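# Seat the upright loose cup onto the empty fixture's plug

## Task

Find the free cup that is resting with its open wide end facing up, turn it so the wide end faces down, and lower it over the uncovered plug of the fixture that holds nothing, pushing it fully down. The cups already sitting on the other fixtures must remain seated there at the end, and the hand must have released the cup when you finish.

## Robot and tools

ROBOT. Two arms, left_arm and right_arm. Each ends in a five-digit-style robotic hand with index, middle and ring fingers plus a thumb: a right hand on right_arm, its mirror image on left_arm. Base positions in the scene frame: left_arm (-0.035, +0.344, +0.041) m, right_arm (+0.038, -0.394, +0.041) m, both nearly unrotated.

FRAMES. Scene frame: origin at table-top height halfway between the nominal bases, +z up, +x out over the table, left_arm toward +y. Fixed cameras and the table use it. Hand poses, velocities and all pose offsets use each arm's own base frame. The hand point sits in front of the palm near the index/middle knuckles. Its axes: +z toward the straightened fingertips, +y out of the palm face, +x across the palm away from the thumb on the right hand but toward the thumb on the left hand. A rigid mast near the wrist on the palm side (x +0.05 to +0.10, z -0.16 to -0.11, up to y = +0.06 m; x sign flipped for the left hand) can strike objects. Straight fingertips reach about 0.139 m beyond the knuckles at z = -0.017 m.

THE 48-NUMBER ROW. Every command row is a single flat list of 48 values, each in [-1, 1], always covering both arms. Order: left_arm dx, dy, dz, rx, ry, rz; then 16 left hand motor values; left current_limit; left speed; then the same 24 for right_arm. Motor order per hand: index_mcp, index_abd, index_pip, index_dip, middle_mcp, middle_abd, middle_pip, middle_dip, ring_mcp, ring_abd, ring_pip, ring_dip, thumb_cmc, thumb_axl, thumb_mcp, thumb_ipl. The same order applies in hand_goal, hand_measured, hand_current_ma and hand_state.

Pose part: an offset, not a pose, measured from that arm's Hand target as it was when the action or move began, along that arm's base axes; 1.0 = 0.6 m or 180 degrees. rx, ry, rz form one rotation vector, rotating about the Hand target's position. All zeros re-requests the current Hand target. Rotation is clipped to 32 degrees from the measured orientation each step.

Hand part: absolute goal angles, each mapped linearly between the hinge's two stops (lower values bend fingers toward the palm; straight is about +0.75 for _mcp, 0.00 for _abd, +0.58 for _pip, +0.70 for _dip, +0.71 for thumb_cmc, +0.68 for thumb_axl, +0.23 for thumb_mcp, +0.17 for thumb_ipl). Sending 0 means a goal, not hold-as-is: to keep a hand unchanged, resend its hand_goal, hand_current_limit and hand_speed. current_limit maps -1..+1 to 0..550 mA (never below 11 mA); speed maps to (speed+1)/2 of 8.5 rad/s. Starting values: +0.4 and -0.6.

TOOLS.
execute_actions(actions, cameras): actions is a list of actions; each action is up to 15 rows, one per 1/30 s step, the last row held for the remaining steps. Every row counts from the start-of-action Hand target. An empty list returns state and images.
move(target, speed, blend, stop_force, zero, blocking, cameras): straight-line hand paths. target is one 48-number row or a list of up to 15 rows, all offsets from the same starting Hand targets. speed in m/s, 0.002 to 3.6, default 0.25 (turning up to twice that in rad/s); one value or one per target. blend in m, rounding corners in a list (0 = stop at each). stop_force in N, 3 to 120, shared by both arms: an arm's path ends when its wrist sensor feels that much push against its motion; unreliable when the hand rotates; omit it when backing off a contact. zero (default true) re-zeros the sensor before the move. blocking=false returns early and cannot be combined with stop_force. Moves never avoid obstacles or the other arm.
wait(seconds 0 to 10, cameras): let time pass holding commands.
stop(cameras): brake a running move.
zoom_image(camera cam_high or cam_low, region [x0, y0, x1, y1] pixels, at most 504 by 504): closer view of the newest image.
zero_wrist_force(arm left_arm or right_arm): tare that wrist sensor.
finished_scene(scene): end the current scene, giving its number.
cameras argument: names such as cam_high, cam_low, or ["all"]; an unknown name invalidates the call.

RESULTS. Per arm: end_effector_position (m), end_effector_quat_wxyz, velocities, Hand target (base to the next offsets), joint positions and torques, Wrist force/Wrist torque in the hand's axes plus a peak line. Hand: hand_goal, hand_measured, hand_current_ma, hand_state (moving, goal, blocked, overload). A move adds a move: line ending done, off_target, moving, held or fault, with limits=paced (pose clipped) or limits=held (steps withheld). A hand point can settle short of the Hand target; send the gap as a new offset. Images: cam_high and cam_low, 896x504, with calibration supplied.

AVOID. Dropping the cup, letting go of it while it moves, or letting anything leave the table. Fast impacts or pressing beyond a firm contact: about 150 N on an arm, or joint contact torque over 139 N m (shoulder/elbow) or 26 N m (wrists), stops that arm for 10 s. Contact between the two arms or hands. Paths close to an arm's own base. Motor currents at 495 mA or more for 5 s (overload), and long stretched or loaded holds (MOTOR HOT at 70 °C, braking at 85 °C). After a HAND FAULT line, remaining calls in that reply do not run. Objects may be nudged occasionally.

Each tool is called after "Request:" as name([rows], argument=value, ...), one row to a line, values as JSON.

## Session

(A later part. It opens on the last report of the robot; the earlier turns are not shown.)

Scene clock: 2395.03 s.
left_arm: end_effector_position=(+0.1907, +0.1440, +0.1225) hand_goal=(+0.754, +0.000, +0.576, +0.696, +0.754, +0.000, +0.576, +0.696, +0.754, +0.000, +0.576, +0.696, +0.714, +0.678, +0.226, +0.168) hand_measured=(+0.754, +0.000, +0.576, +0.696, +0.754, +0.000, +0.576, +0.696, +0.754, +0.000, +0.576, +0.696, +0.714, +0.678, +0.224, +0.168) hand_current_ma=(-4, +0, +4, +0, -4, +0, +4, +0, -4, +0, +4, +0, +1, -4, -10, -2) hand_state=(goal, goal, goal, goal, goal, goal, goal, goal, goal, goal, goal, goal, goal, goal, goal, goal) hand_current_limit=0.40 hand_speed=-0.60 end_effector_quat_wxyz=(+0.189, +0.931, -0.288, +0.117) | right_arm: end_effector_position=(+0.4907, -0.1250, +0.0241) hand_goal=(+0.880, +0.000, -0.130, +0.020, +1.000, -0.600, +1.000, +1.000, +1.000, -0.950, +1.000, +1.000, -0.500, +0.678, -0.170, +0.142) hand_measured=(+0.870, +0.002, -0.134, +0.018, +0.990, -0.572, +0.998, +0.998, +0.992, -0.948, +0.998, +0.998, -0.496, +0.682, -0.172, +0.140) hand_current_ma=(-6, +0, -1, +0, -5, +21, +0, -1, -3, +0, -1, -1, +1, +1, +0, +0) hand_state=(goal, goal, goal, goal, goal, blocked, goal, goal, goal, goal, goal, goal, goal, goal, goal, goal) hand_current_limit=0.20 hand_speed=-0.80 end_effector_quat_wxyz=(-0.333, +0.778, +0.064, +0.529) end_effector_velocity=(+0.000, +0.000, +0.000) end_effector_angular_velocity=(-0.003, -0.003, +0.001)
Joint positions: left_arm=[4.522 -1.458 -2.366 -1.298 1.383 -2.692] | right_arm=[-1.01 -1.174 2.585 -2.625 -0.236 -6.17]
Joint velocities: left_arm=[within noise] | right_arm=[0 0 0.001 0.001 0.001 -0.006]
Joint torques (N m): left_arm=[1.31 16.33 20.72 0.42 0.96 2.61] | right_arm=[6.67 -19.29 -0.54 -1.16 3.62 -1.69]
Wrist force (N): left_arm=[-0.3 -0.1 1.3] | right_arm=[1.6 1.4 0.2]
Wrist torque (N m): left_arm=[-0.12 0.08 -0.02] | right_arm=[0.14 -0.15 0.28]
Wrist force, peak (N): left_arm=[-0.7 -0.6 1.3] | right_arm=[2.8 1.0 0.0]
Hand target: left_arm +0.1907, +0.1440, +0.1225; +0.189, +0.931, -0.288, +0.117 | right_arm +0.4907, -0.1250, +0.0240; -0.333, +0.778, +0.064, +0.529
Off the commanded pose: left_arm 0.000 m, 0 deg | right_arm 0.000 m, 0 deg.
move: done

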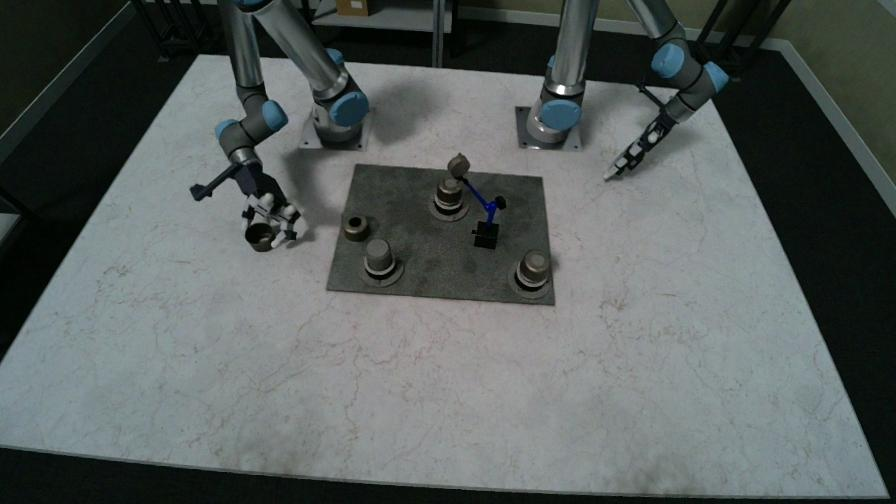

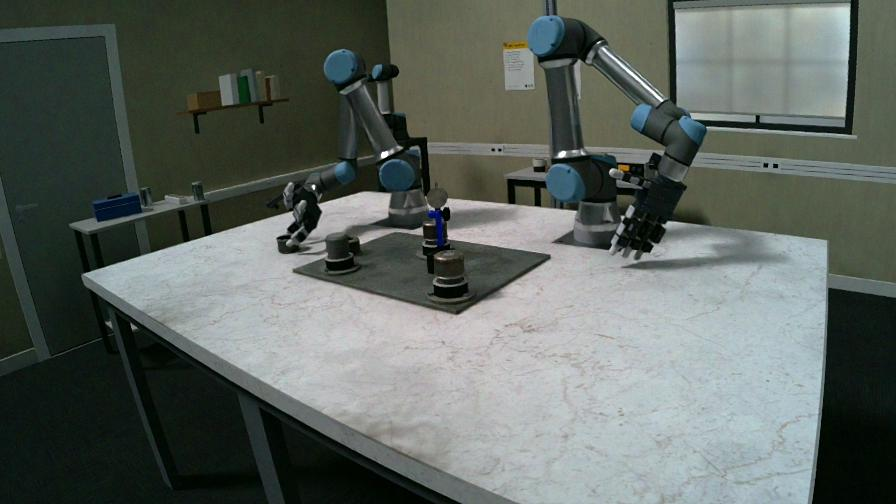

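Request:
move([
  [0,0,0,0,0,0,0.754,0,0.576,0.696,0.754,0,0.576,0.696,0.754,0,0.576,0.696,0.714,0.678,0.226,0.168,0.4,-0.6, 0.0022,-0.0013,-0.0383,0,0,0, 0.88,0,-0.13,0.02,1,-0.6,1,1,1,-0.95,1,1,-0.5,0.678,-0.17,0.142,0.2,-0.8],
  [0,0,0,0,0,0,0.754,0,0.576,0.696,0.754,0,0.576,0.696,0.754,0,0.576,0.696,0.714,0.678,0.226,0.168,0.4,-0.6, 0.0022,-0.0013,-0.0383,0,0,0, 0.753,0,-0.299,-0.029,1,-0.6,1,1,1,-0.95,1,1,-0.5,0.678,-0.393,0.114,0.2,-0.8],
  [0,0,0,0,0,0,0.754,0,0.576,0.696,0.754,0,0.576,0.696,0.754,0,0.576,0.696,0.714,0.678,0.226,0.168,0.4,-0.6, 0.0022,-0.0013,-0.0383,0,0,0, 0.65,0,-0.32,-0.03,1,-0.6,1,1,1,-0.95,1,1,-0.5,0.678,-0.45,0.1,0.5,-0.8],
  [0,0,0,0,0,0,0.754,0,0.576,0.696,0.754,0,0.576,0.696,0.754,0,0.576,0.696,0.714,0.678,0.226,0.168,0.4,-0.6, 0.0022,-0.0013,0.0433,0,0,0, 0.65,0,-0.32,-0.03,1,-0.6,1,1,1,-0.95,1,1,-0.5,0.678,-0.45,0.1,0.5,-0.8],
], speed=[0.05,0.05,0.05,0.03], cameras=["all"])

Request:
zoom_image(camera="cam_low", region=[250, 180, 330, 260])

Request:
zoom_image(camera="cam_high", region=[215, 183, 305, 263])

Scene clock: 2410.87 s.
left_arm: end_effector_position=(+0.1907, +0.1440, +0.1225) hand_goal=(+0.754, +0.000, +0.576, +0.696, +0.754, +0.000, +0.576, +0.696, +0.754, +0.000, +0.576, +0.696, +0.714, +0.678, +0.226, +0.168) hand_measured=(+0.754, +0.000, +0.576, +0.696, +0.754, +0.000, +0.576, +0.696, +0.754, +0.000, +0.576, +0.696, +0.714, +0.678, +0.224, +0.168) hand_current_ma=(-4, +0, +4, +0, -4, +0, +4, +0, -4, +0, +4, +0, +1, -4, -10, -2) hand_state=(goal, goal, goal, goal, goal, goal, goal, goal, goal, goal, goal, goal, goal, goal, goal, goal) hand_current_limit=0.40 hand_speed=-0.60 end_effector_quat_wxyz=(+0.189, +0.931, -0.288, +0.117) | right_arm: end_effector_position=(+0.4920, -0.1257, +0.0501) hand_goal=(+0.650, +0.000, -0.320, -0.030, +1.000, -0.600, +1.000, +1.000, +1.000, -0.950, +1.000, +1.000, -0.500, +0.678, -0.450, +0.100) hand_measured=(+0.796, +0.002, -0.212, -0.006, +0.990, -0.572, +0.998, +0.998, +0.992, -0.948, +0.998, +0.998, -0.484, +0.688, -0.240, +0.140) hand_current_ma=(+412, +0, +250, +21, -5, +21, +0, -1, -3, +0, -1, -1, +11, +6, +412, +80) hand_state=(blocked, goal, blocked, blocked, goal, blocked, goal, goal, goal, goal, goal, goal, goal, goal, blocked, blocked) hand_current_limit=0.50 hand_speed=-0.80 end_effector_quat_wxyz=(-0.333, +0.778, +0.065, +0.529)
Joint positions: left_arm=[4.522 -1.458 -2.366 -1.298 1.383 -2.692] | right_arm=[-1.008 -1.282 2.577 -2.517 -0.236 -6.161]
Joint torques (N m): left_arm=[0.33 16.03 20.75 0.14 1.18 2.64] | right_arm=[-5.84 -14.66 -17.36 -3.04 0.39 -1.29]
Wrist force (N): left_arm=[-0.6 0.1 1.1] | right_arm=[-0.1 2.5 0.6]
Wrist torque (N m): left_arm=[-0.07 0.12 -0.05] | right_arm=[0.16 -0.17 0.43]
Wrist force, peak (N): left_arm=[-0.4 0.0 1.7] | right_arm=[-0.3 2.5 0.8]
Hand target: left_arm +0.1907, +0.1440, +0.1225; +0.189, +0.931, -0.288, +0.117 | right_arm +0.4920, -0.1258, +0.0500; -0.333, +0.778, +0.064, +0.529
Off the commanded pose: left_arm 0.000 m, 0 deg | right_arm 0.000 m, 0 deg.
move: done

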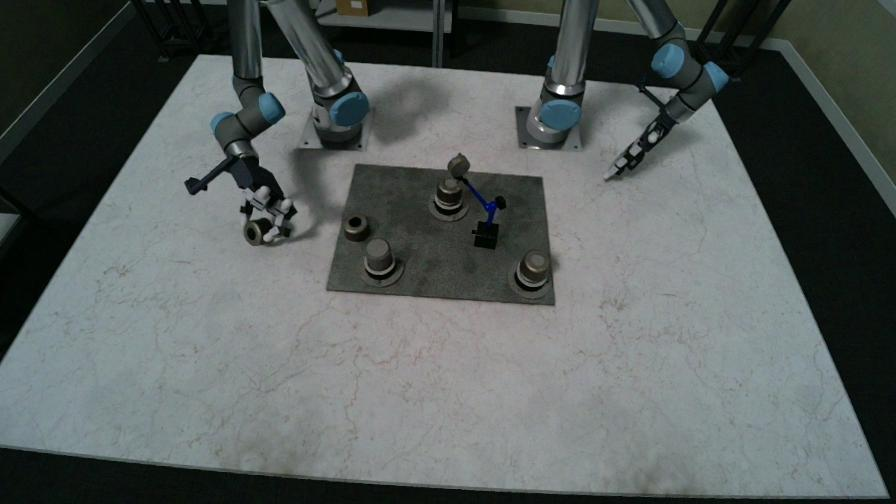

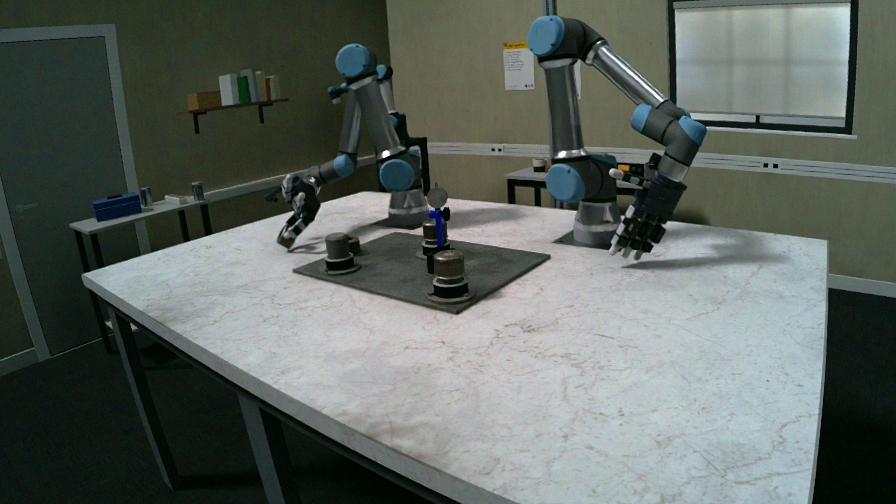

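Scaled by 6.300 from the camera's 896x504 image, which has a finer 1280x720 frame.

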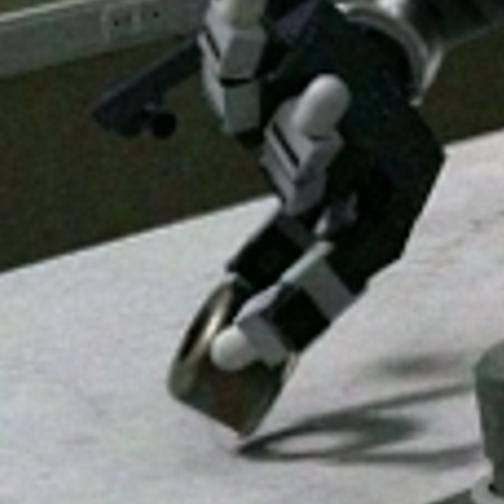

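Scaled by 5.600 from the camera's 896x504 image, which has a finer 1280x720 frame.

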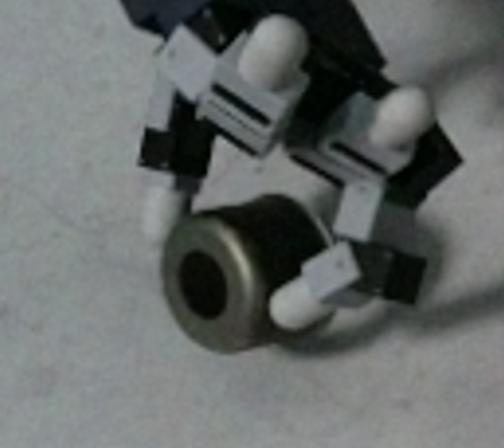

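Request:
move(target=[0,0,0,0,0,0,0.754,0,0.576,0.696,0.754,0,0.576,0.696,0.754,0,0.576,0.696,0.714,0.678,0.226,0.168,0.4,-0.6, 0,0,-0.055,0,0,0, 0.65,0,-0.32,-0.03,1,-0.6,1,1,1,-0.95,1,1,-0.5,0.678,-0.45,0.1,0.5,-0.8], speed=0.03, stop_force=5, cameras=["all"])

Request:
zoom_image(camera="cam_low", region=[250, 190, 330, 270])

Request:
zoom_image(camera="cam_high", region=[215, 193, 305, 273])

Scene clock: 2415.63 s.
left_arm: end_effector_position=(+0.1907, +0.1440, +0.1225) hand_goal=(+0.754, +0.000, +0.576, +0.696, +0.754, +0.000, +0.576, +0.696, +0.754, +0.000, +0.576, +0.696, +0.714, +0.678, +0.226, +0.168) hand_measured=(+0.754, +0.000, +0.576, +0.696, +0.754, +0.000, +0.576, +0.696, +0.754, +0.000, +0.576, +0.696, +0.714, +0.678, +0.224, +0.168) hand_current_ma=(-4, +0, +4, +0, -4, +0, +4, +0, -4, +0, +4, +0, +1, -4, -10, -2) hand_state=(goal, goal, goal, goal, goal, goal, goal, goal, goal, goal, goal, goal, goal, goal, goal, goal) hand_current_limit=0.40 hand_speed=-0.60 end_effector_quat_wxyz=(+0.189, +0.931, -0.288, +0.117) | right_arm: end_effector_position=(+0.4919, -0.1258, +0.0429) hand_goal=(+0.650, +0.000, -0.320, -0.030, +1.000, -0.600, +1.000, +1.000, +1.000, -0.950, +1.000, +1.000, -0.500, +0.678, -0.450, +0.100) hand_measured=(+0.796, +0.002, -0.212, -0.004, +0.990, -0.572, +0.998, +0.998, +0.992, -0.948, +0.998, +0.998, -0.488, +0.684, -0.242, +0.140) hand_current_ma=(+413, +0, +250, +24, -5, +21, +0, -1, -3, +0, -1, -1, +6, +3, +412, +80) hand_state=(blocked, goal, blocked, blocked, goal, blocked, goal, goal, goal, goal, goal, goal, goal, goal, blocked, blocked) hand_current_limit=0.50 hand_speed=-0.80 end_effector_quat_wxyz=(-0.333, +0.778, +0.065, +0.528)
Joint positions: left_arm=[4.522 -1.458 -2.366 -1.298 1.383 -2.692] | right_arm=[-1.008 -1.252 2.579 -2.545 -0.236 -6.165]
Joint torques (N m): left_arm=[-0.17 15.82 19.66 0.31 1.21 2.67] | right_arm=[-0.91 -12.4 -15.75 -3.27 0.43 -1.88]
Wrist force (N): left_arm=[-0.7 -0.4 1.0] | right_arm=[0.4 2.2 0.4]
Wrist torque (N m): left_arm=[-0.12 0.12 -0.04] | right_arm=[0.15 -0.17 0.41]
Wrist force, peak (N): left_arm=[-0.5 0.1 1.6] | right_arm=[4.8 -0.9 0.7]
Hand target: left_arm +0.1907, +0.1440, +0.1225; +0.189, +0.931, -0.288, +0.117 | right_arm +0.4919, -0.1258, +0.0429; -0.333, +0.778, +0.065, +0.528 (not the last commanded pose)
Off the commanded pose: left_arm 0.000 m, 0 deg | right_arm 0.026 m, 0 deg.
move: contact (right_arm)

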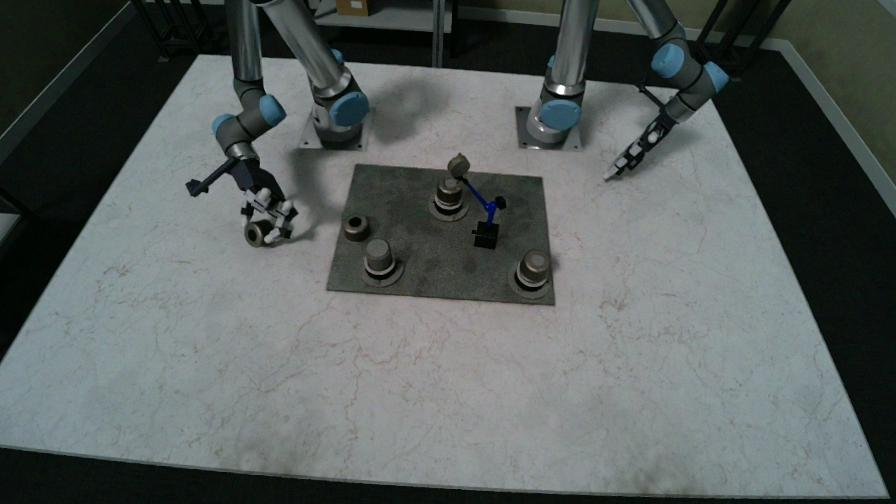

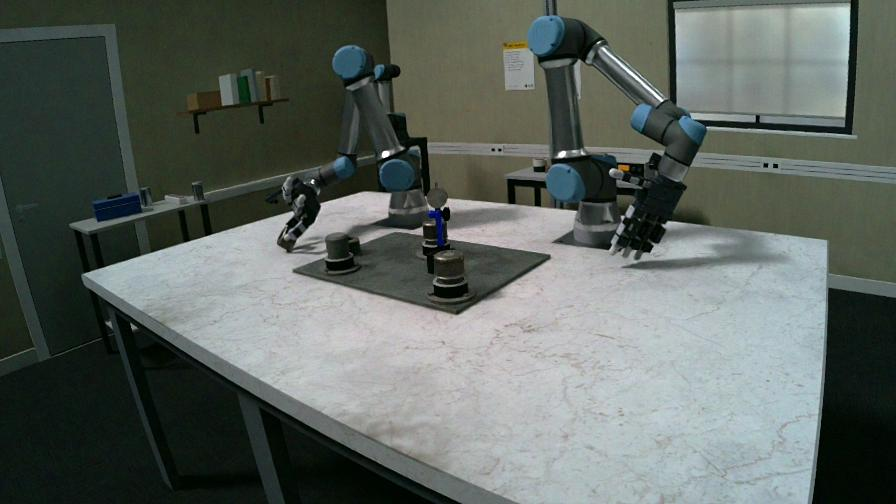

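Scaled by 6.300 from the camera's 896x504 image, which has a finer 1280x720 frame.

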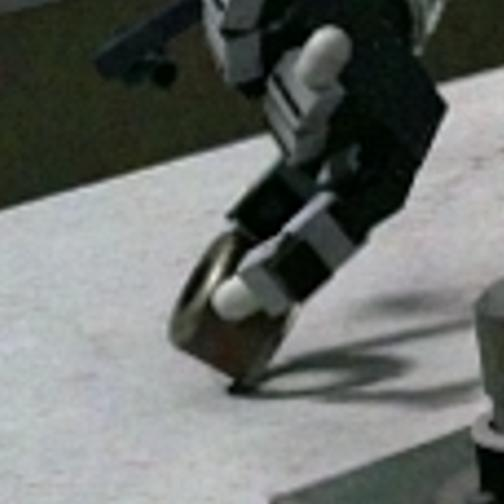

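Scaled by 5.600 from the camera's 896x504 image, which has a finer 1280x720 frame.

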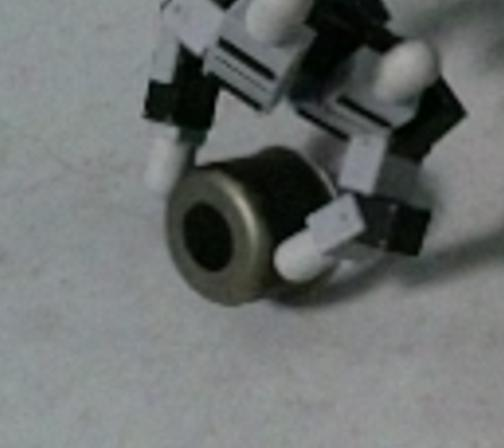

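Request:
move([
  [0,0,0,0,0,0,0.754,0,0.576,0.696,0.754,0,0.576,0.696,0.754,0,0.576,0.696,0.714,0.678,0.226,0.168,0.4,-0.6, -0.0139,0.008,-0.0008,0,0,0, 0.65,0,-0.32,-0.03,1,-0.6,1,1,1,-0.95,1,1,-0.5,0.678,-0.45,0.1,0.5,-0.8],
  [0,0,0,0,0,0,0.754,0,0.576,0.696,0.754,0,0.576,0.696,0.754,0,0.576,0.696,0.714,0.678,0.226,0.168,0.4,-0.6, -0.0274,0.0158,-0.005,0,0,0, 0.65,0,-0.32,-0.03,1,-0.6,1,1,1,-0.95,1,1,-0.5,0.678,-0.45,0.1,0.5,-0.8],
  [0,0,0,0,0,0,0.754,0,0.576,0.696,0.754,0,0.576,0.696,0.754,0,0.576,0.696,0.714,0.678,0.226,0.168,0.4,-0.6, -0.0404,0.0233,-0.0117,0,0,0, 0.65,0,-0.32,-0.03,1,-0.6,1,1,1,-0.95,1,1,-0.5,0.678,-0.45,0.1,0.5,-0.8],
  [0,0,0,0,0,0,0.754,0,0.576,0.696,0.754,0,0.576,0.696,0.754,0,0.576,0.696,0.714,0.678,0.226,0.168,0.4,-0.6, -0.052,0.030,-0.0208,0,0,0, 0.65,0,-0.32,-0.03,1,-0.6,1,1,1,-0.95,1,1,-0.5,0.678,-0.45,0.1,0.5,-0.8],
  [0,0,0,0,0,0,0.754,0,0.576,0.696,0.754,0,0.576,0.696,0.754,0,0.576,0.696,0.714,0.678,0.226,0.168,0.4,-0.6, -0.0621,0.0358,-0.0325,0,0,0, 0.65,0,-0.32,-0.03,1,-0.6,1,1,1,-0.95,1,1,-0.5,0.678,-0.45,0.1,0.5,-0.8],
], speed=0.03, stop_force=5, cameras=["all"])

Request:
zoom_image(camera="cam_low", region=[250, 190, 330, 270])

Request:
zoom_image(camera="cam_high", region=[215, 193, 305, 273])

Scene clock: 2438.23 s.
left_arm: end_effector_position=(+0.1907, +0.1440, +0.1225) hand_goal=(+0.754, +0.000, +0.576, +0.696, +0.754, +0.000, +0.576, +0.696, +0.754, +0.000, +0.576, +0.696, +0.714, +0.678, +0.226, +0.168) hand_measured=(+0.754, +0.000, +0.576, +0.696, +0.754, +0.000, +0.576, +0.696, +0.754, +0.000, +0.576, +0.696, +0.714, +0.678, +0.224, +0.168) hand_current_ma=(-4, +0, +4, +0, -4, +0, +4, +0, -4, +0, +4, +0, +1, -4, -10, -2) hand_state=(goal, goal, goal, goal, goal, goal, goal, goal, goal, goal, goal, goal, goal, goal, goal, goal) hand_current_limit=0.40 hand_speed=-0.60 end_effector_quat_wxyz=(+0.189, +0.931, -0.288, +0.117) | right_arm: end_effector_position=(+0.4554, -0.1039, +0.0234) hand_goal=(+0.650, +0.000, -0.320, -0.030, +1.000, -0.600, +1.000, +1.000, +1.000, -0.950, +1.000, +1.000, -0.500, +0.678, -0.450, +0.100) hand_measured=(+0.796, +0.004, -0.212, -0.004, +0.990, -0.572, +0.998, +0.998, +0.992, -0.948, +0.998, +0.998, -0.502, +0.676, -0.242, +0.140) hand_current_ma=(+412, +1, +250, +24, -5, +21, +0, -1, -3, +0, -1, -1, +0, -1, +413, +80) hand_state=(blocked, goal, blocked, blocked, goal, blocked, goal, goal, goal, goal, goal, goal, goal, goal, blocked, blocked) hand_current_limit=0.50 hand_speed=-0.80 end_effector_quat_wxyz=(-0.325, +0.784, +0.056, +0.526)
Joint positions: left_arm=[4.522 -1.458 -2.366 -1.298 1.383 -2.692] | right_arm=[-1.068 -1.269 2.695 -2.529 -0.267 -6.284]
Joint torques (N m): left_arm=[0.55 16.34 20.19 0.07 1.05 2.45] | right_arm=[7.11 -30.85 -15.12 -0.02 3.78 1.31]
Wrist force (N): left_arm=[-0.2 0.3 1.1] | right_arm=[1.0 1.4 0.3]
Wrist torque (N m): left_arm=[-0.05 0.06 -0.02] | right_arm=[0.12 -0.16 0.39]
Wrist force, peak (N): left_arm=[-0.2 -0.3 1.6] | right_arm=[2.9 -0.4 0.3]
Hand target: left_arm +0.1907, +0.1440, +0.1225; +0.189, +0.931, -0.288, +0.117 | right_arm +0.4547, -0.1043, +0.0234; -0.333, +0.778, +0.065, +0.528
Off the commanded pose: left_arm 0.000 m, 0 deg | right_arm 0.001 m, 1 deg.
joint sent to its limit (right arm) — joint 6 (wrist 3), lower limit. The joint targets still meet the commanded pose.
move: done

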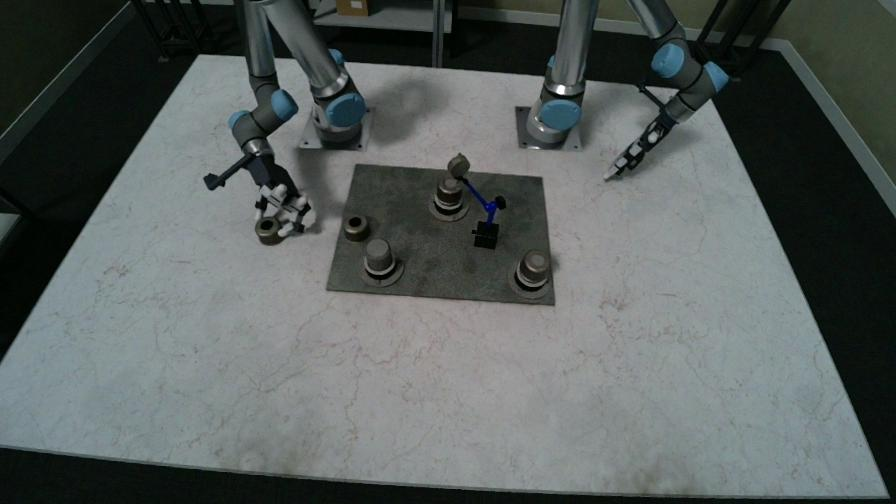

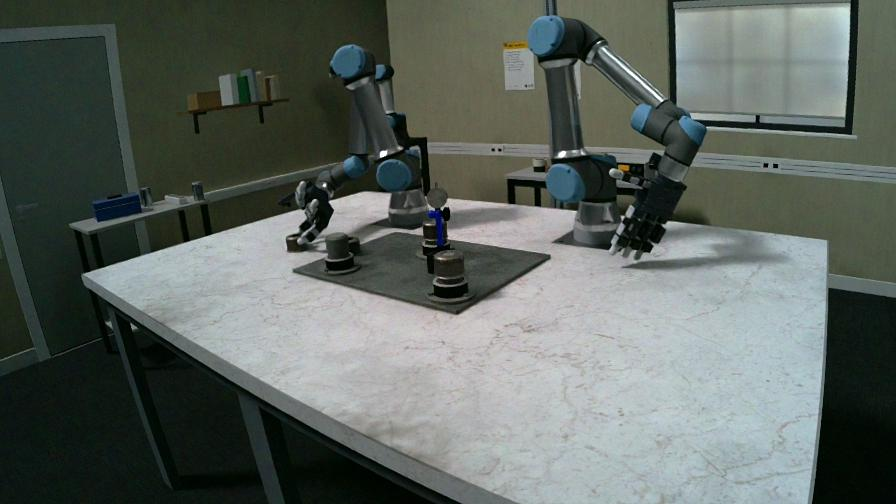

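Scaled by 6.300 from the camera's 896x504 image, which has a finer 1280x720 frame.

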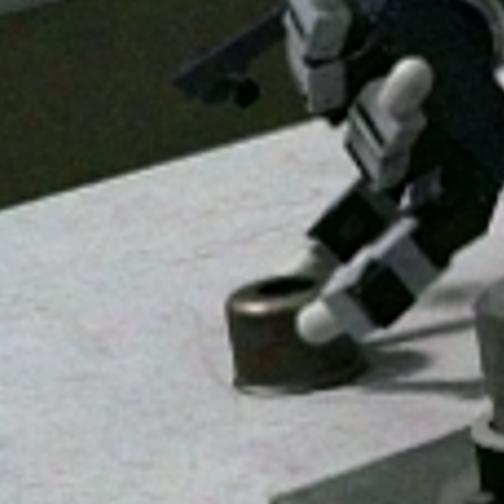

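Scaled by 5.600 from the camera's 896x504 image, which has a finer 1280x720 frame.

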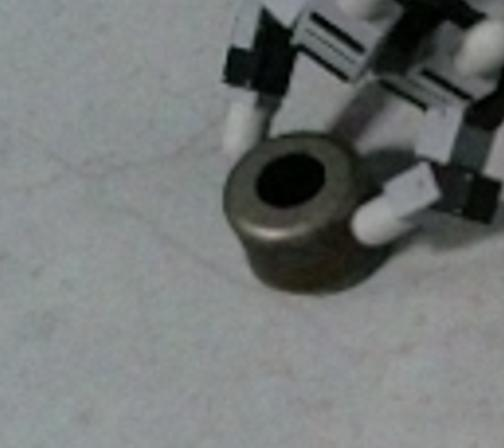

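Request:
move([
  [0,0,0,0,0,0,0.754,0,0.576,0.696,0.754,0,0.576,0.696,0.754,0,0.576,0.696,0.714,0.678,0.226,0.168,0.4,-0.6, 0,0,0,0,0,0, 0.88,0,-0.13,0.02,1,-0.6,1,1,1,-0.95,1,1,-0.5,0.678,-0.17,0.142,0.2,-0.8],
  [0,0,0,0,0,0,0.754,0,0.576,0.696,0.754,0,0.576,0.696,0.754,0,0.576,0.696,0.714,0.678,0.226,0.168,0.4,-0.6, 0.0469,-0.0271,-0.0215,0.1667,0.2887,0, 0.88,0,-0.13,0.02,1,-0.6,1,1,1,-0.95,1,1,-0.5,0.678,-0.17,0.142,0.2,-0.8],
], speed=[0.1,0.2], cameras=["all"])

Request:
zoom_image(camera="cam_low", region=[250, 190, 330, 270])

Request:
zoom_image(camera="cam_high", region=[215, 193, 305, 273])

Scene clock: 2450.13 s.
left_arm: end_effector_position=(+0.1907, +0.1440, +0.1225) hand_goal=(+0.754, +0.000, +0.576, +0.696, +0.754, +0.000, +0.576, +0.696, +0.754, +0.000, +0.576, +0.696, +0.714, +0.678, +0.226, +0.168) hand_measured=(+0.754, +0.000, +0.576, +0.696, +0.754, +0.000, +0.576, +0.696, +0.754, +0.000, +0.576, +0.696, +0.714, +0.678, +0.224, +0.168) hand_current_ma=(-4, +0, +4, +0, -4, +0, +4, +0, -4, +0, +4, +0, +1, -4, -10, -2) hand_state=(goal, goal, goal, goal, goal, goal, goal, goal, goal, goal, goal, goal, goal, goal, goal, goal) hand_current_limit=0.40 hand_speed=-0.60 end_effector_quat_wxyz=(+0.189, +0.931, -0.288, +0.117) | right_arm: end_effector_position=(+0.4828, -0.1205, +0.0105) hand_goal=(+0.880, +0.000, -0.130, +0.020, +1.000, -0.600, +1.000, +1.000, +1.000, -0.950, +1.000, +1.000, -0.500, +0.678, -0.170, +0.142) hand_measured=(+0.870, +0.004, -0.134, +0.022, +0.990, -0.572, +0.998, +0.998, +0.992, -0.948, +0.998, +0.998, -0.498, +0.678, -0.172, +0.144) hand_current_ma=(-6, +1, -1, +1, -5, +21, +0, -1, -3, +0, -1, -1, +0, +0, +0, +1) hand_state=(goal, goal, goal, goal, goal, blocked, goal, goal, goal, goal, goal, goal, goal, goal, goal, goal) hand_current_limit=0.20 hand_speed=-0.80 end_effector_quat_wxyz=(-0.511, +0.819, -0.220, +0.137)
Joint positions: left_arm=[4.522 -1.458 -2.366 -1.298 1.383 -2.692] | right_arm=[-0.856 -1.176 2.096 -1.904 -0.556 -5.375]
Joint torques (N m): left_arm=[0.25 17.01 20.67 0.16 1.2 2.3] | right_arm=[-7.27 -41.12 -16.05 -1.27 3.19 0.78]
Wrist force (N): left_arm=[-0.3 -0.3 1.1] | right_arm=[0.9 0.1 0.1]
Wrist torque (N m): left_arm=[-0.13 0.07 -0.01] | right_arm=[0.00 -0.06 0.39]
Wrist force, peak (N): left_arm=[-0.4 -0.3 1.6] | right_arm=[2.7 0.2 -0.8]
Hand target: left_arm +0.1907, +0.1440, +0.1225; +0.189, +0.931, -0.288, +0.117 | right_arm +0.4828, -0.1206, +0.0105; -0.511, +0.819, -0.221, +0.137
Off the commanded pose: left_arm 0.000 m, 0 deg | right_arm 0.000 m, 0 deg.
move: done

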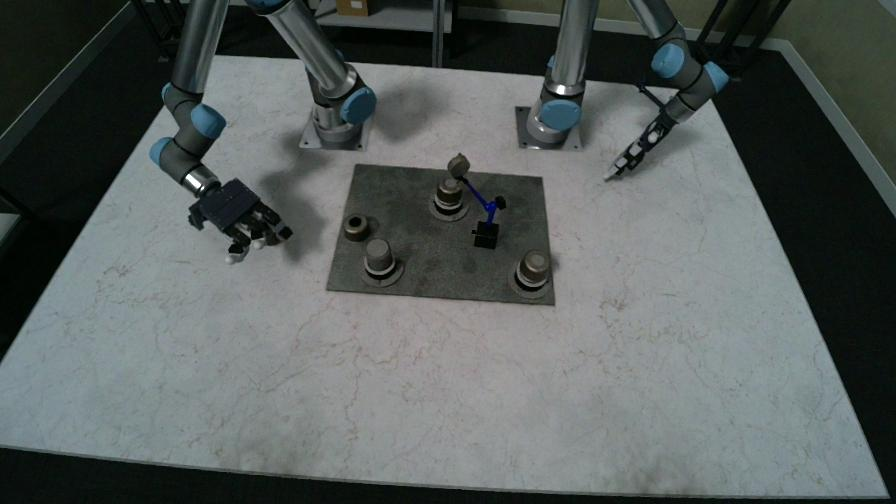

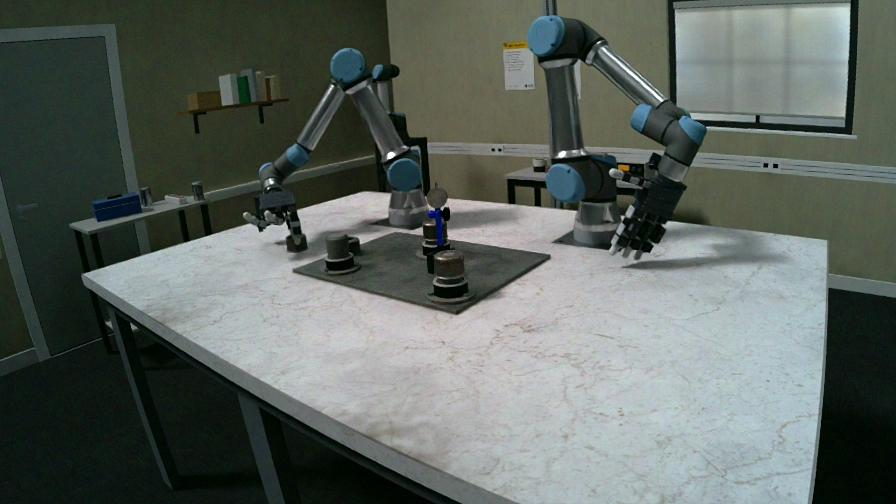

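Scaled by 6.300 from the camera's 896x504 image, which has a finer 1280x720 frame.

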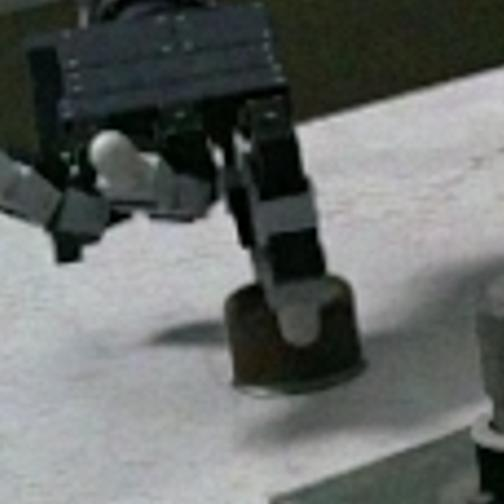

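Scaled by 5.600 from the camera's 896x504 image, which has a finer 1280x720 frame.

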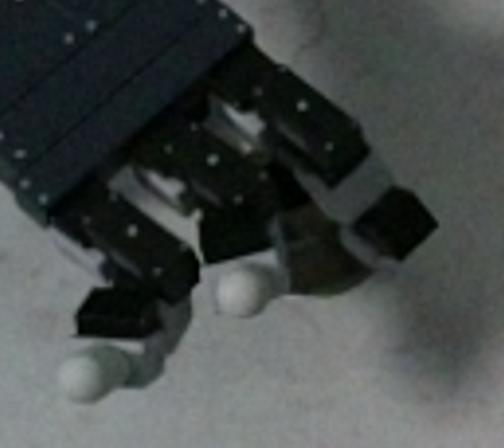

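Request:
move([
  [0,0,0,0,0,0,0.754,0,0.576,0.696,0.754,0,0.576,0.696,0.754,0,0.576,0.696,0.714,0.678,0.226,0.168,0.4,-0.6, -0.0029,0.0017,0,0,0,0, 0.88,0,-0.13,0.02,1,-0.6,1,1,1,-0.95,1,1,-0.5,0.678,-0.17,0.142,0.2,-0.8],
  [0,0,0,0,0,0,0.754,0,0.576,0.696,0.754,0,0.576,0.696,0.754,0,0.576,0.696,0.714,0.678,0.226,0.168,0.4,-0.6, -0.0029,0.0017,0,0,0,0, 0.753,0,-0.299,-0.029,1,-0.6,1,1,1,-0.95,1,1,-0.5,0.678,-0.393,0.114,0.2,-0.8],
  [0,0,0,0,0,0,0.754,0,0.576,0.696,0.754,0,0.576,0.696,0.754,0,0.576,0.696,0.714,0.678,0.226,0.168,0.4,-0.6, -0.0029,0.0017,0,0,0,0, 0.65,0,-0.32,-0.03,1,-0.6,1,1,1,-0.95,1,1,-0.5,0.678,-0.45,0.1,0.5,-0.8],
  [0,0,0,0,0,0,0.754,0,0.576,0.696,0.754,0,0.576,0.696,0.754,0,0.576,0.696,0.714,0.678,0.226,0.168,0.4,-0.6, -0.0029,0.0017,0.04,0,0,0, 0.65,0,-0.32,-0.03,1,-0.6,1,1,1,-0.95,1,1,-0.5,0.678,-0.45,0.1,0.5,-0.8],
], speed=[0.05,0.05,0.05,0.03], cameras=["all"])

Request:
zoom_image(camera="cam_low", region=[250, 190, 330, 270])

Scene clock: 2459.87 s.
left_arm: end_effector_position=(+0.1907, +0.1440, +0.1225) hand_goal=(+0.754, +0.000, +0.576, +0.696, +0.754, +0.000, +0.576, +0.696, +0.754, +0.000, +0.576, +0.696, +0.714, +0.678, +0.226, +0.168) hand_measured=(+0.754, +0.000, +0.576, +0.696, +0.754, +0.000, +0.576, +0.696, +0.754, +0.000, +0.576, +0.696, +0.714, +0.678, +0.224, +0.168) hand_current_ma=(-4, +0, +4, +0, -4, +0, +4, +0, -4, +0, +4, +0, +1, -4, -10, -2) hand_state=(goal, goal, goal, goal, goal, goal, goal, goal, goal, goal, goal, goal, goal, goal, goal, goal) hand_current_limit=0.40 hand_speed=-0.60 end_effector_quat_wxyz=(+0.189, +0.931, -0.288, +0.117) | right_arm: end_effector_position=(+0.4812, -0.1196, +0.0347) hand_goal=(+0.650, +0.000, -0.320, -0.030, +1.000, -0.600, +1.000, +1.000, +1.000, -0.950, +1.000, +1.000, -0.500, +0.678, -0.450, +0.100) hand_measured=(+0.800, +0.004, -0.208, -0.002, +0.990, -0.572, +0.998, +0.998, +0.992, -0.948, +0.998, +0.998, -0.504, +0.676, -0.240, +0.140) hand_current_ma=(+413, +1, +266, +27, -5, +21, +0, -1, -3, +0, -1, -1, -1, +0, +412, +79) hand_state=(blocked, goal, blocked, blocked, goal, blocked, goal, goal, goal, goal, goal, goal, goal, goal, blocked, blocked) hand_current_limit=0.50 hand_speed=-0.80 end_effector_quat_wxyz=(-0.511, +0.819, -0.220, +0.137)
Joint positions: left_arm=[4.522 -1.458 -2.366 -1.298 1.383 -2.692] | right_arm=[-0.857 -1.231 2.086 -1.838 -0.557 -5.377]
Joint torques (N m): left_arm=[0.6 16.41 19.88 0.28 1.11 2.47] | right_arm=[4.58 -21.67 -8.42 -3.4 2.14 -1.73]
Wrist force (N): left_arm=[-0.4 0.1 1.4] | right_arm=[0.9 2.2 1.0]
Wrist torque (N m): left_arm=[-0.10 0.09 -0.03] | right_arm=[-0.01 -0.05 0.36]
Wrist force, peak (N): left_arm=[-0.8 0.0 1.5] | right_arm=[0.7 2.5 1.5]
Hand target: left_arm +0.1907, +0.1440, +0.1225; +0.189, +0.931, -0.288, +0.117 | right_arm +0.4811, -0.1195, +0.0345; -0.511, +0.819, -0.221, +0.137
Off the commanded pose: left_arm 0.000 m, 0 deg | right_arm 0.000 m, 0 deg.
move: done

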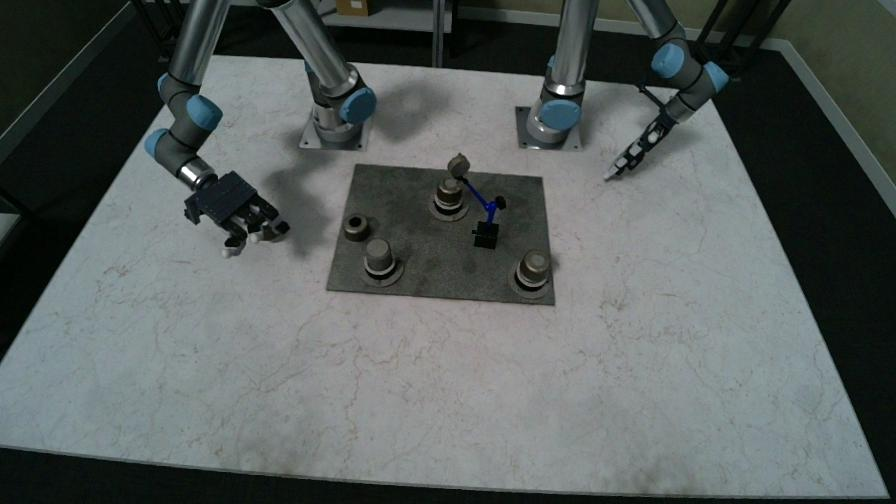

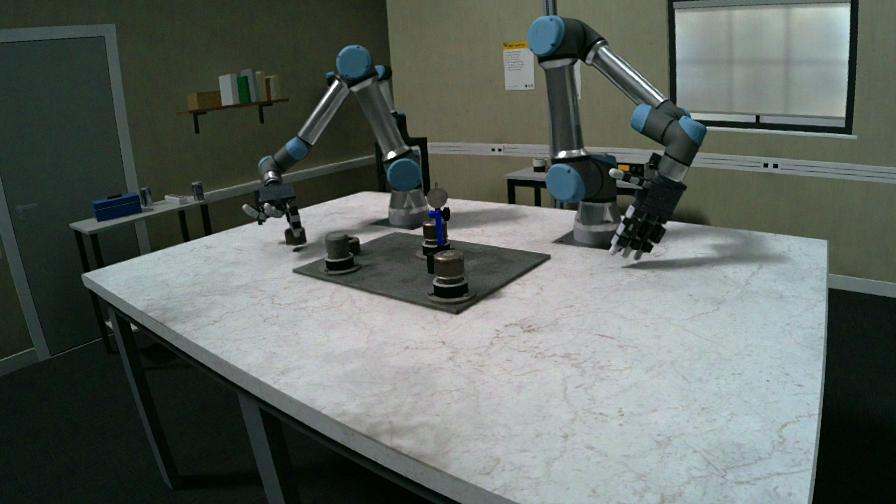

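Scaled by 6.300 from the camera's 896x504 image, which has a finer 1280x720 frame.

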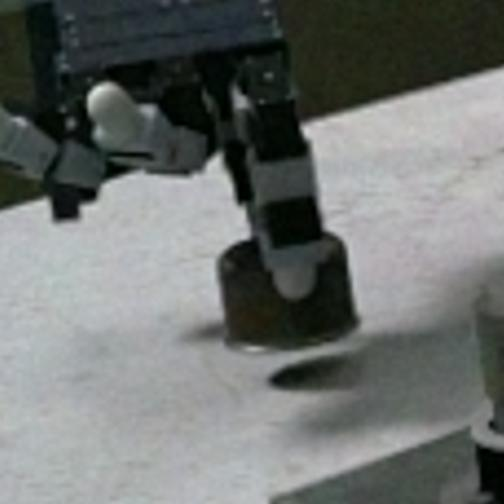

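Request:
move([
  [0,0,0,0,0,0,0.754,0,0.576,0.696,0.754,0,0.576,0.696,0.754,0,0.576,0.696,0.714,0.678,0.226,0.168,0.4,-0.6, 0,0,0.2258,0,0,0, 0.65,0,-0.32,-0.03,1,-0.6,1,1,1,-0.95,1,1,-0.5,0.678,-0.45,0.1,0.5,-0.8],
  [0,0,0,0,0,0,0.754,0,0.576,0.696,0.754,0,0.576,0.696,0.754,0,0.576,0.696,0.714,0.678,0.226,0.168,0.4,-0.6, 0.1553,0.5457,0.2258,0,0,0, 0.65,0,-0.32,-0.03,1,-0.6,1,1,1,-0.95,1,1,-0.5,0.678,-0.45,0.1,0.5,-0.8],
  [0,0,0,0,0,0,0.754,0,0.576,0.696,0.754,0,0.576,0.696,0.754,0,0.576,0.696,0.714,0.678,0.226,0.168,0.4,-0.6, 0.1553,0.5457,0.18,0,0,0, 0.65,0,-0.32,-0.03,1,-0.6,1,1,1,-0.95,1,1,-0.5,0.678,-0.45,0.1,0.5,-0.8],
], speed=[0.12,0.18,0.08], blend=[0.04,0.02,0], cameras=["all"])

Request:
zoom_image(camera="cam_low", region=[290, 180, 400, 290])

Request:
zoom_image(camera="cam_high", region=[330, 190, 440, 300])

Scene clock: 2473.43 s.
left_arm: end_effector_position=(+0.1907, +0.1440, +0.1225) hand_goal=(+0.754, +0.000, +0.576, +0.696, +0.754, +0.000, +0.576, +0.696, +0.754, +0.000, +0.576, +0.696, +0.714, +0.678, +0.226, +0.168) hand_measured=(+0.754, +0.000, +0.576, +0.696, +0.754, +0.000, +0.576, +0.696, +0.754, +0.000, +0.576, +0.696, +0.714, +0.678, +0.224, +0.168) hand_current_ma=(-4, +0, +4, +0, -4, +0, +4, +0, -4, +0, +4, +0, +1, -4, -10, -2) hand_state=(goal, goal, goal, goal, goal, goal, goal, goal, goal, goal, goal, goal, goal, goal, goal, goal) hand_current_limit=0.40 hand_speed=-0.60 end_effector_quat_wxyz=(+0.189, +0.931, -0.288, +0.117) | right_arm: end_effector_position=(+0.5742, +0.2079, +0.1425) hand_goal=(+0.650, +0.000, -0.320, -0.030, +1.000, -0.600, +1.000, +1.000, +1.000, -0.950, +1.000, +1.000, -0.500, +0.678, -0.450, +0.100) hand_measured=(+0.798, +0.004, -0.208, +0.000, +0.990, -0.572, +0.998, +0.998, +0.992, -0.948, +0.998, +0.998, -0.506, +0.676, -0.240, +0.142) hand_current_ma=(+412, +1, +266, +29, -5, +21, +0, -1, -3, +0, -1, -1, -2, +0, +412, +82) hand_state=(blocked, goal, blocked, blocked, goal, blocked, goal, goal, goal, goal, goal, goal, goal, goal, blocked, blocked) hand_current_limit=0.50 hand_speed=-0.80 end_effector_quat_wxyz=(-0.511, +0.819, -0.221, +0.137)
Joint positions: left_arm=[4.522 -1.458 -2.366 -1.298 1.383 -2.692] | right_arm=[-0.165 -1.195 2.05 -3.049 -0.572 -4.004]
Joint torques (N m): left_arm=[1.04 16.19 19.86 0.13 1.12 2.66] | right_arm=[6.98 -40.59 -26.69 -2.22 1.39 0.39]
Wrist force (N): left_arm=[-0.3 0.0 1.1] | right_arm=[0.6 2.0 1.5]
Wrist torque (N m): left_arm=[-0.09 0.07 -0.02] | right_arm=[-0.04 0.00 0.25]
Wrist force, peak (N): left_arm=[-0.9 -0.4 1.5] | right_arm=[0.7 3.8 1.8]
Hand target: left_arm +0.1907, +0.1440, +0.1225; +0.189, +0.931, -0.288, +0.117 | right_arm +0.5743, +0.2079, +0.1425; -0.511, +0.819, -0.221, +0.137
Off the commanded pose: left_arm 0.000 m, 0 deg | right_arm 0.000 m, 0 deg.
move: done; blend cut to 0.0137 m at target 2

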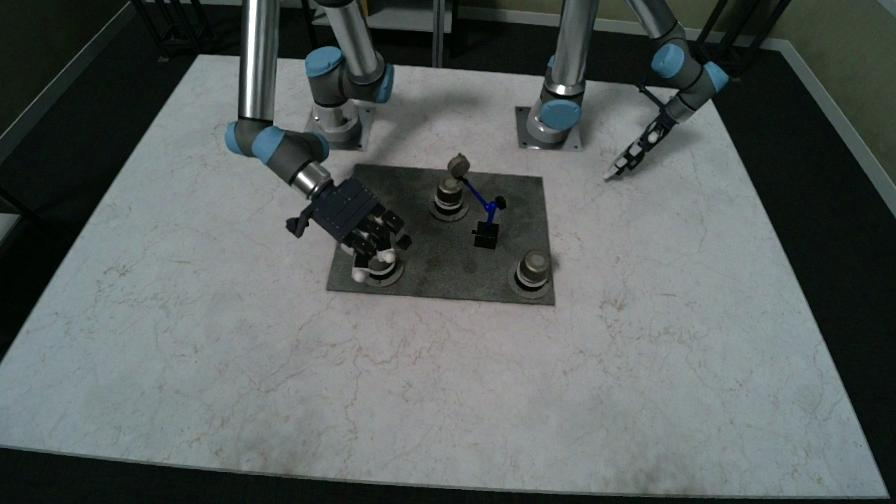

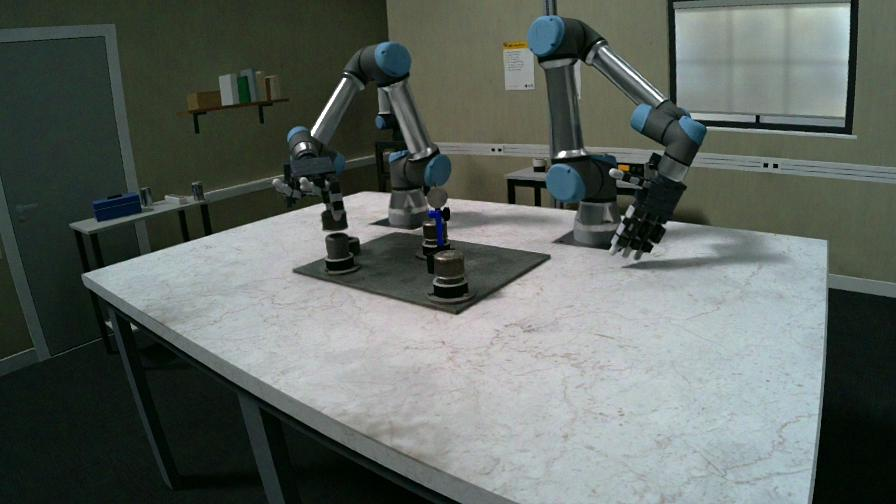

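Scaled by 4.582 from the camera's 896x504 image, which has a finer 1280x720 frame.

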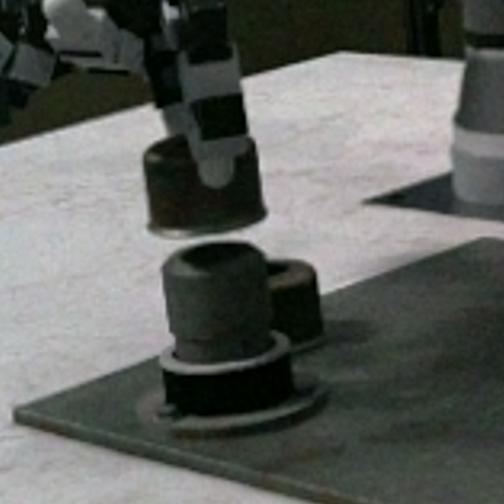

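Scaled by 4.582 from the camera's 896x504 image, which has a finer 1280x720 frame.

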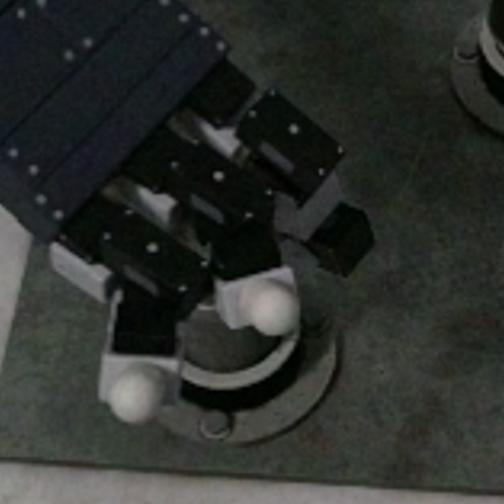

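Request:
move(target=[0,0,0,0,0,0,0.754,0,0.576,0.696,0.754,0,0.576,0.696,0.754,0,0.576,0.696,0.714,0.678,0.226,0.168,0.4,-0.6, 0,0,-0.115,0,0,0, 0.65,0,-0.32,-0.03,1,-0.6,1,1,1,-0.95,1,1,-0.5,0.678,-0.45,0.1,0.5,-0.8], speed=0.02, stop_force=5, cameras=["all"])

Request:
zoom_image(camera="cam_low", region=[290, 180, 400, 290])

Scene clock: 2479.83 s.
left_arm: end_effector_position=(+0.1907, +0.1440, +0.1225) hand_goal=(+0.754, +0.000, +0.576, +0.696, +0.754, +0.000, +0.576, +0.696, +0.754, +0.000, +0.576, +0.696, +0.714, +0.678, +0.226, +0.168) hand_measured=(+0.754, +0.000, +0.576, +0.696, +0.754, +0.000, +0.576, +0.696, +0.754, +0.000, +0.576, +0.696, +0.714, +0.678, +0.224, +0.168) hand_current_ma=(-4, +0, +4, +0, -4, +0, +4, +0, -4, +0, +4, +0, +1, -4, -10, -2) hand_state=(goal, goal, goal, goal, goal, goal, goal, goal, goal, goal, goal, goal, goal, goal, goal, goal) hand_current_limit=0.40 hand_speed=-0.60 end_effector_quat_wxyz=(+0.189, +0.931, -0.288, +0.117) | right_arm: end_effector_position=(+0.5743, +0.2079, +0.1142) hand_goal=(+0.650, +0.000, -0.320, -0.030, +1.000, -0.600, +1.000, +1.000, +1.000, -0.950, +1.000, +1.000, -0.500, +0.678, -0.450, +0.100) hand_measured=(+0.792, +0.004, -0.208, +0.008, +0.990, -0.572, +0.998, +0.998, +0.992, -0.948, +0.998, +0.998, -0.506, +0.676, -0.240, +0.144) hand_current_ma=(+412, +1, +266, +44, -5, +21, +0, -1, -3, +0, -1, -1, -2, -1, +412, +94) hand_state=(blocked, goal, blocked, blocked, goal, blocked, goal, goal, goal, goal, goal, goal, goal, goal, blocked, blocked) hand_current_limit=0.50 hand_speed=-0.80 end_effector_quat_wxyz=(-0.511, +0.819, -0.221, +0.137)
Joint positions: left_arm=[4.522 -1.458 -2.366 -1.298 1.383 -2.692] | right_arm=[-0.165 -1.136 2.067 -3.124 -0.572 -4.004]
Joint torques (N m): left_arm=[0.17 17.71 20.26 0.13 1.03 2.56] | right_arm=[2.98 -48.69 -24.09 -4.84 -0.26 -1.21]
Wrist force (N): left_arm=[-0.1 -0.3 1.2] | right_arm=[0.8 2.0 1.3]
Wrist torque (N m): left_arm=[-0.13 0.05 0.01] | right_arm=[-0.03 -0.02 0.28]
Wrist force, peak (N): left_arm=[-0.6 0.1 1.6] | right_arm=[0.8 -1.4 -3.4]
Hand target: left_arm +0.1907, +0.1440, +0.1225; +0.189, +0.931, -0.288, +0.117 | right_arm +0.5743, +0.2079, +0.1142; -0.511, +0.819, -0.221, +0.137 (not the last commanded pose)
Off the commanded pose: left_arm 0.000 m, 0 deg | right_arm 0.041 m, 0 deg.
move: contact (right_arm)

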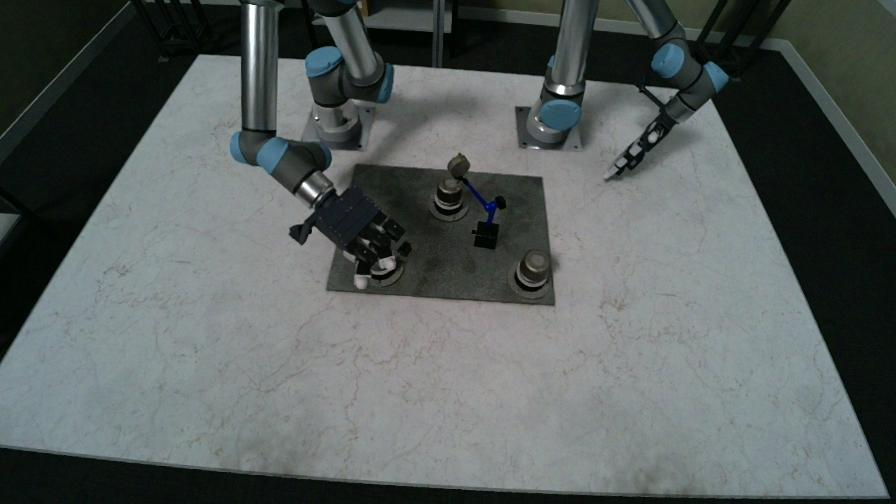

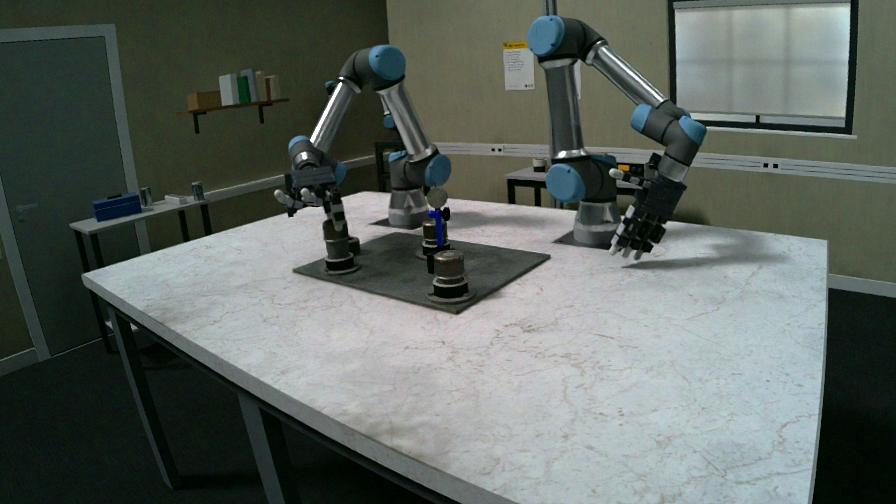

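Scaled by 4.582 from the camera's 896x504 image, which has a finer 1280x720 frame.

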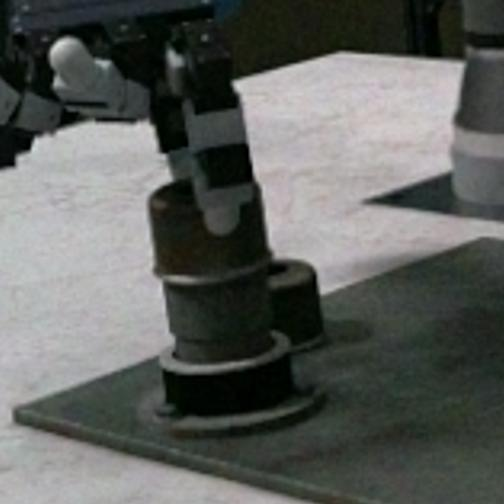

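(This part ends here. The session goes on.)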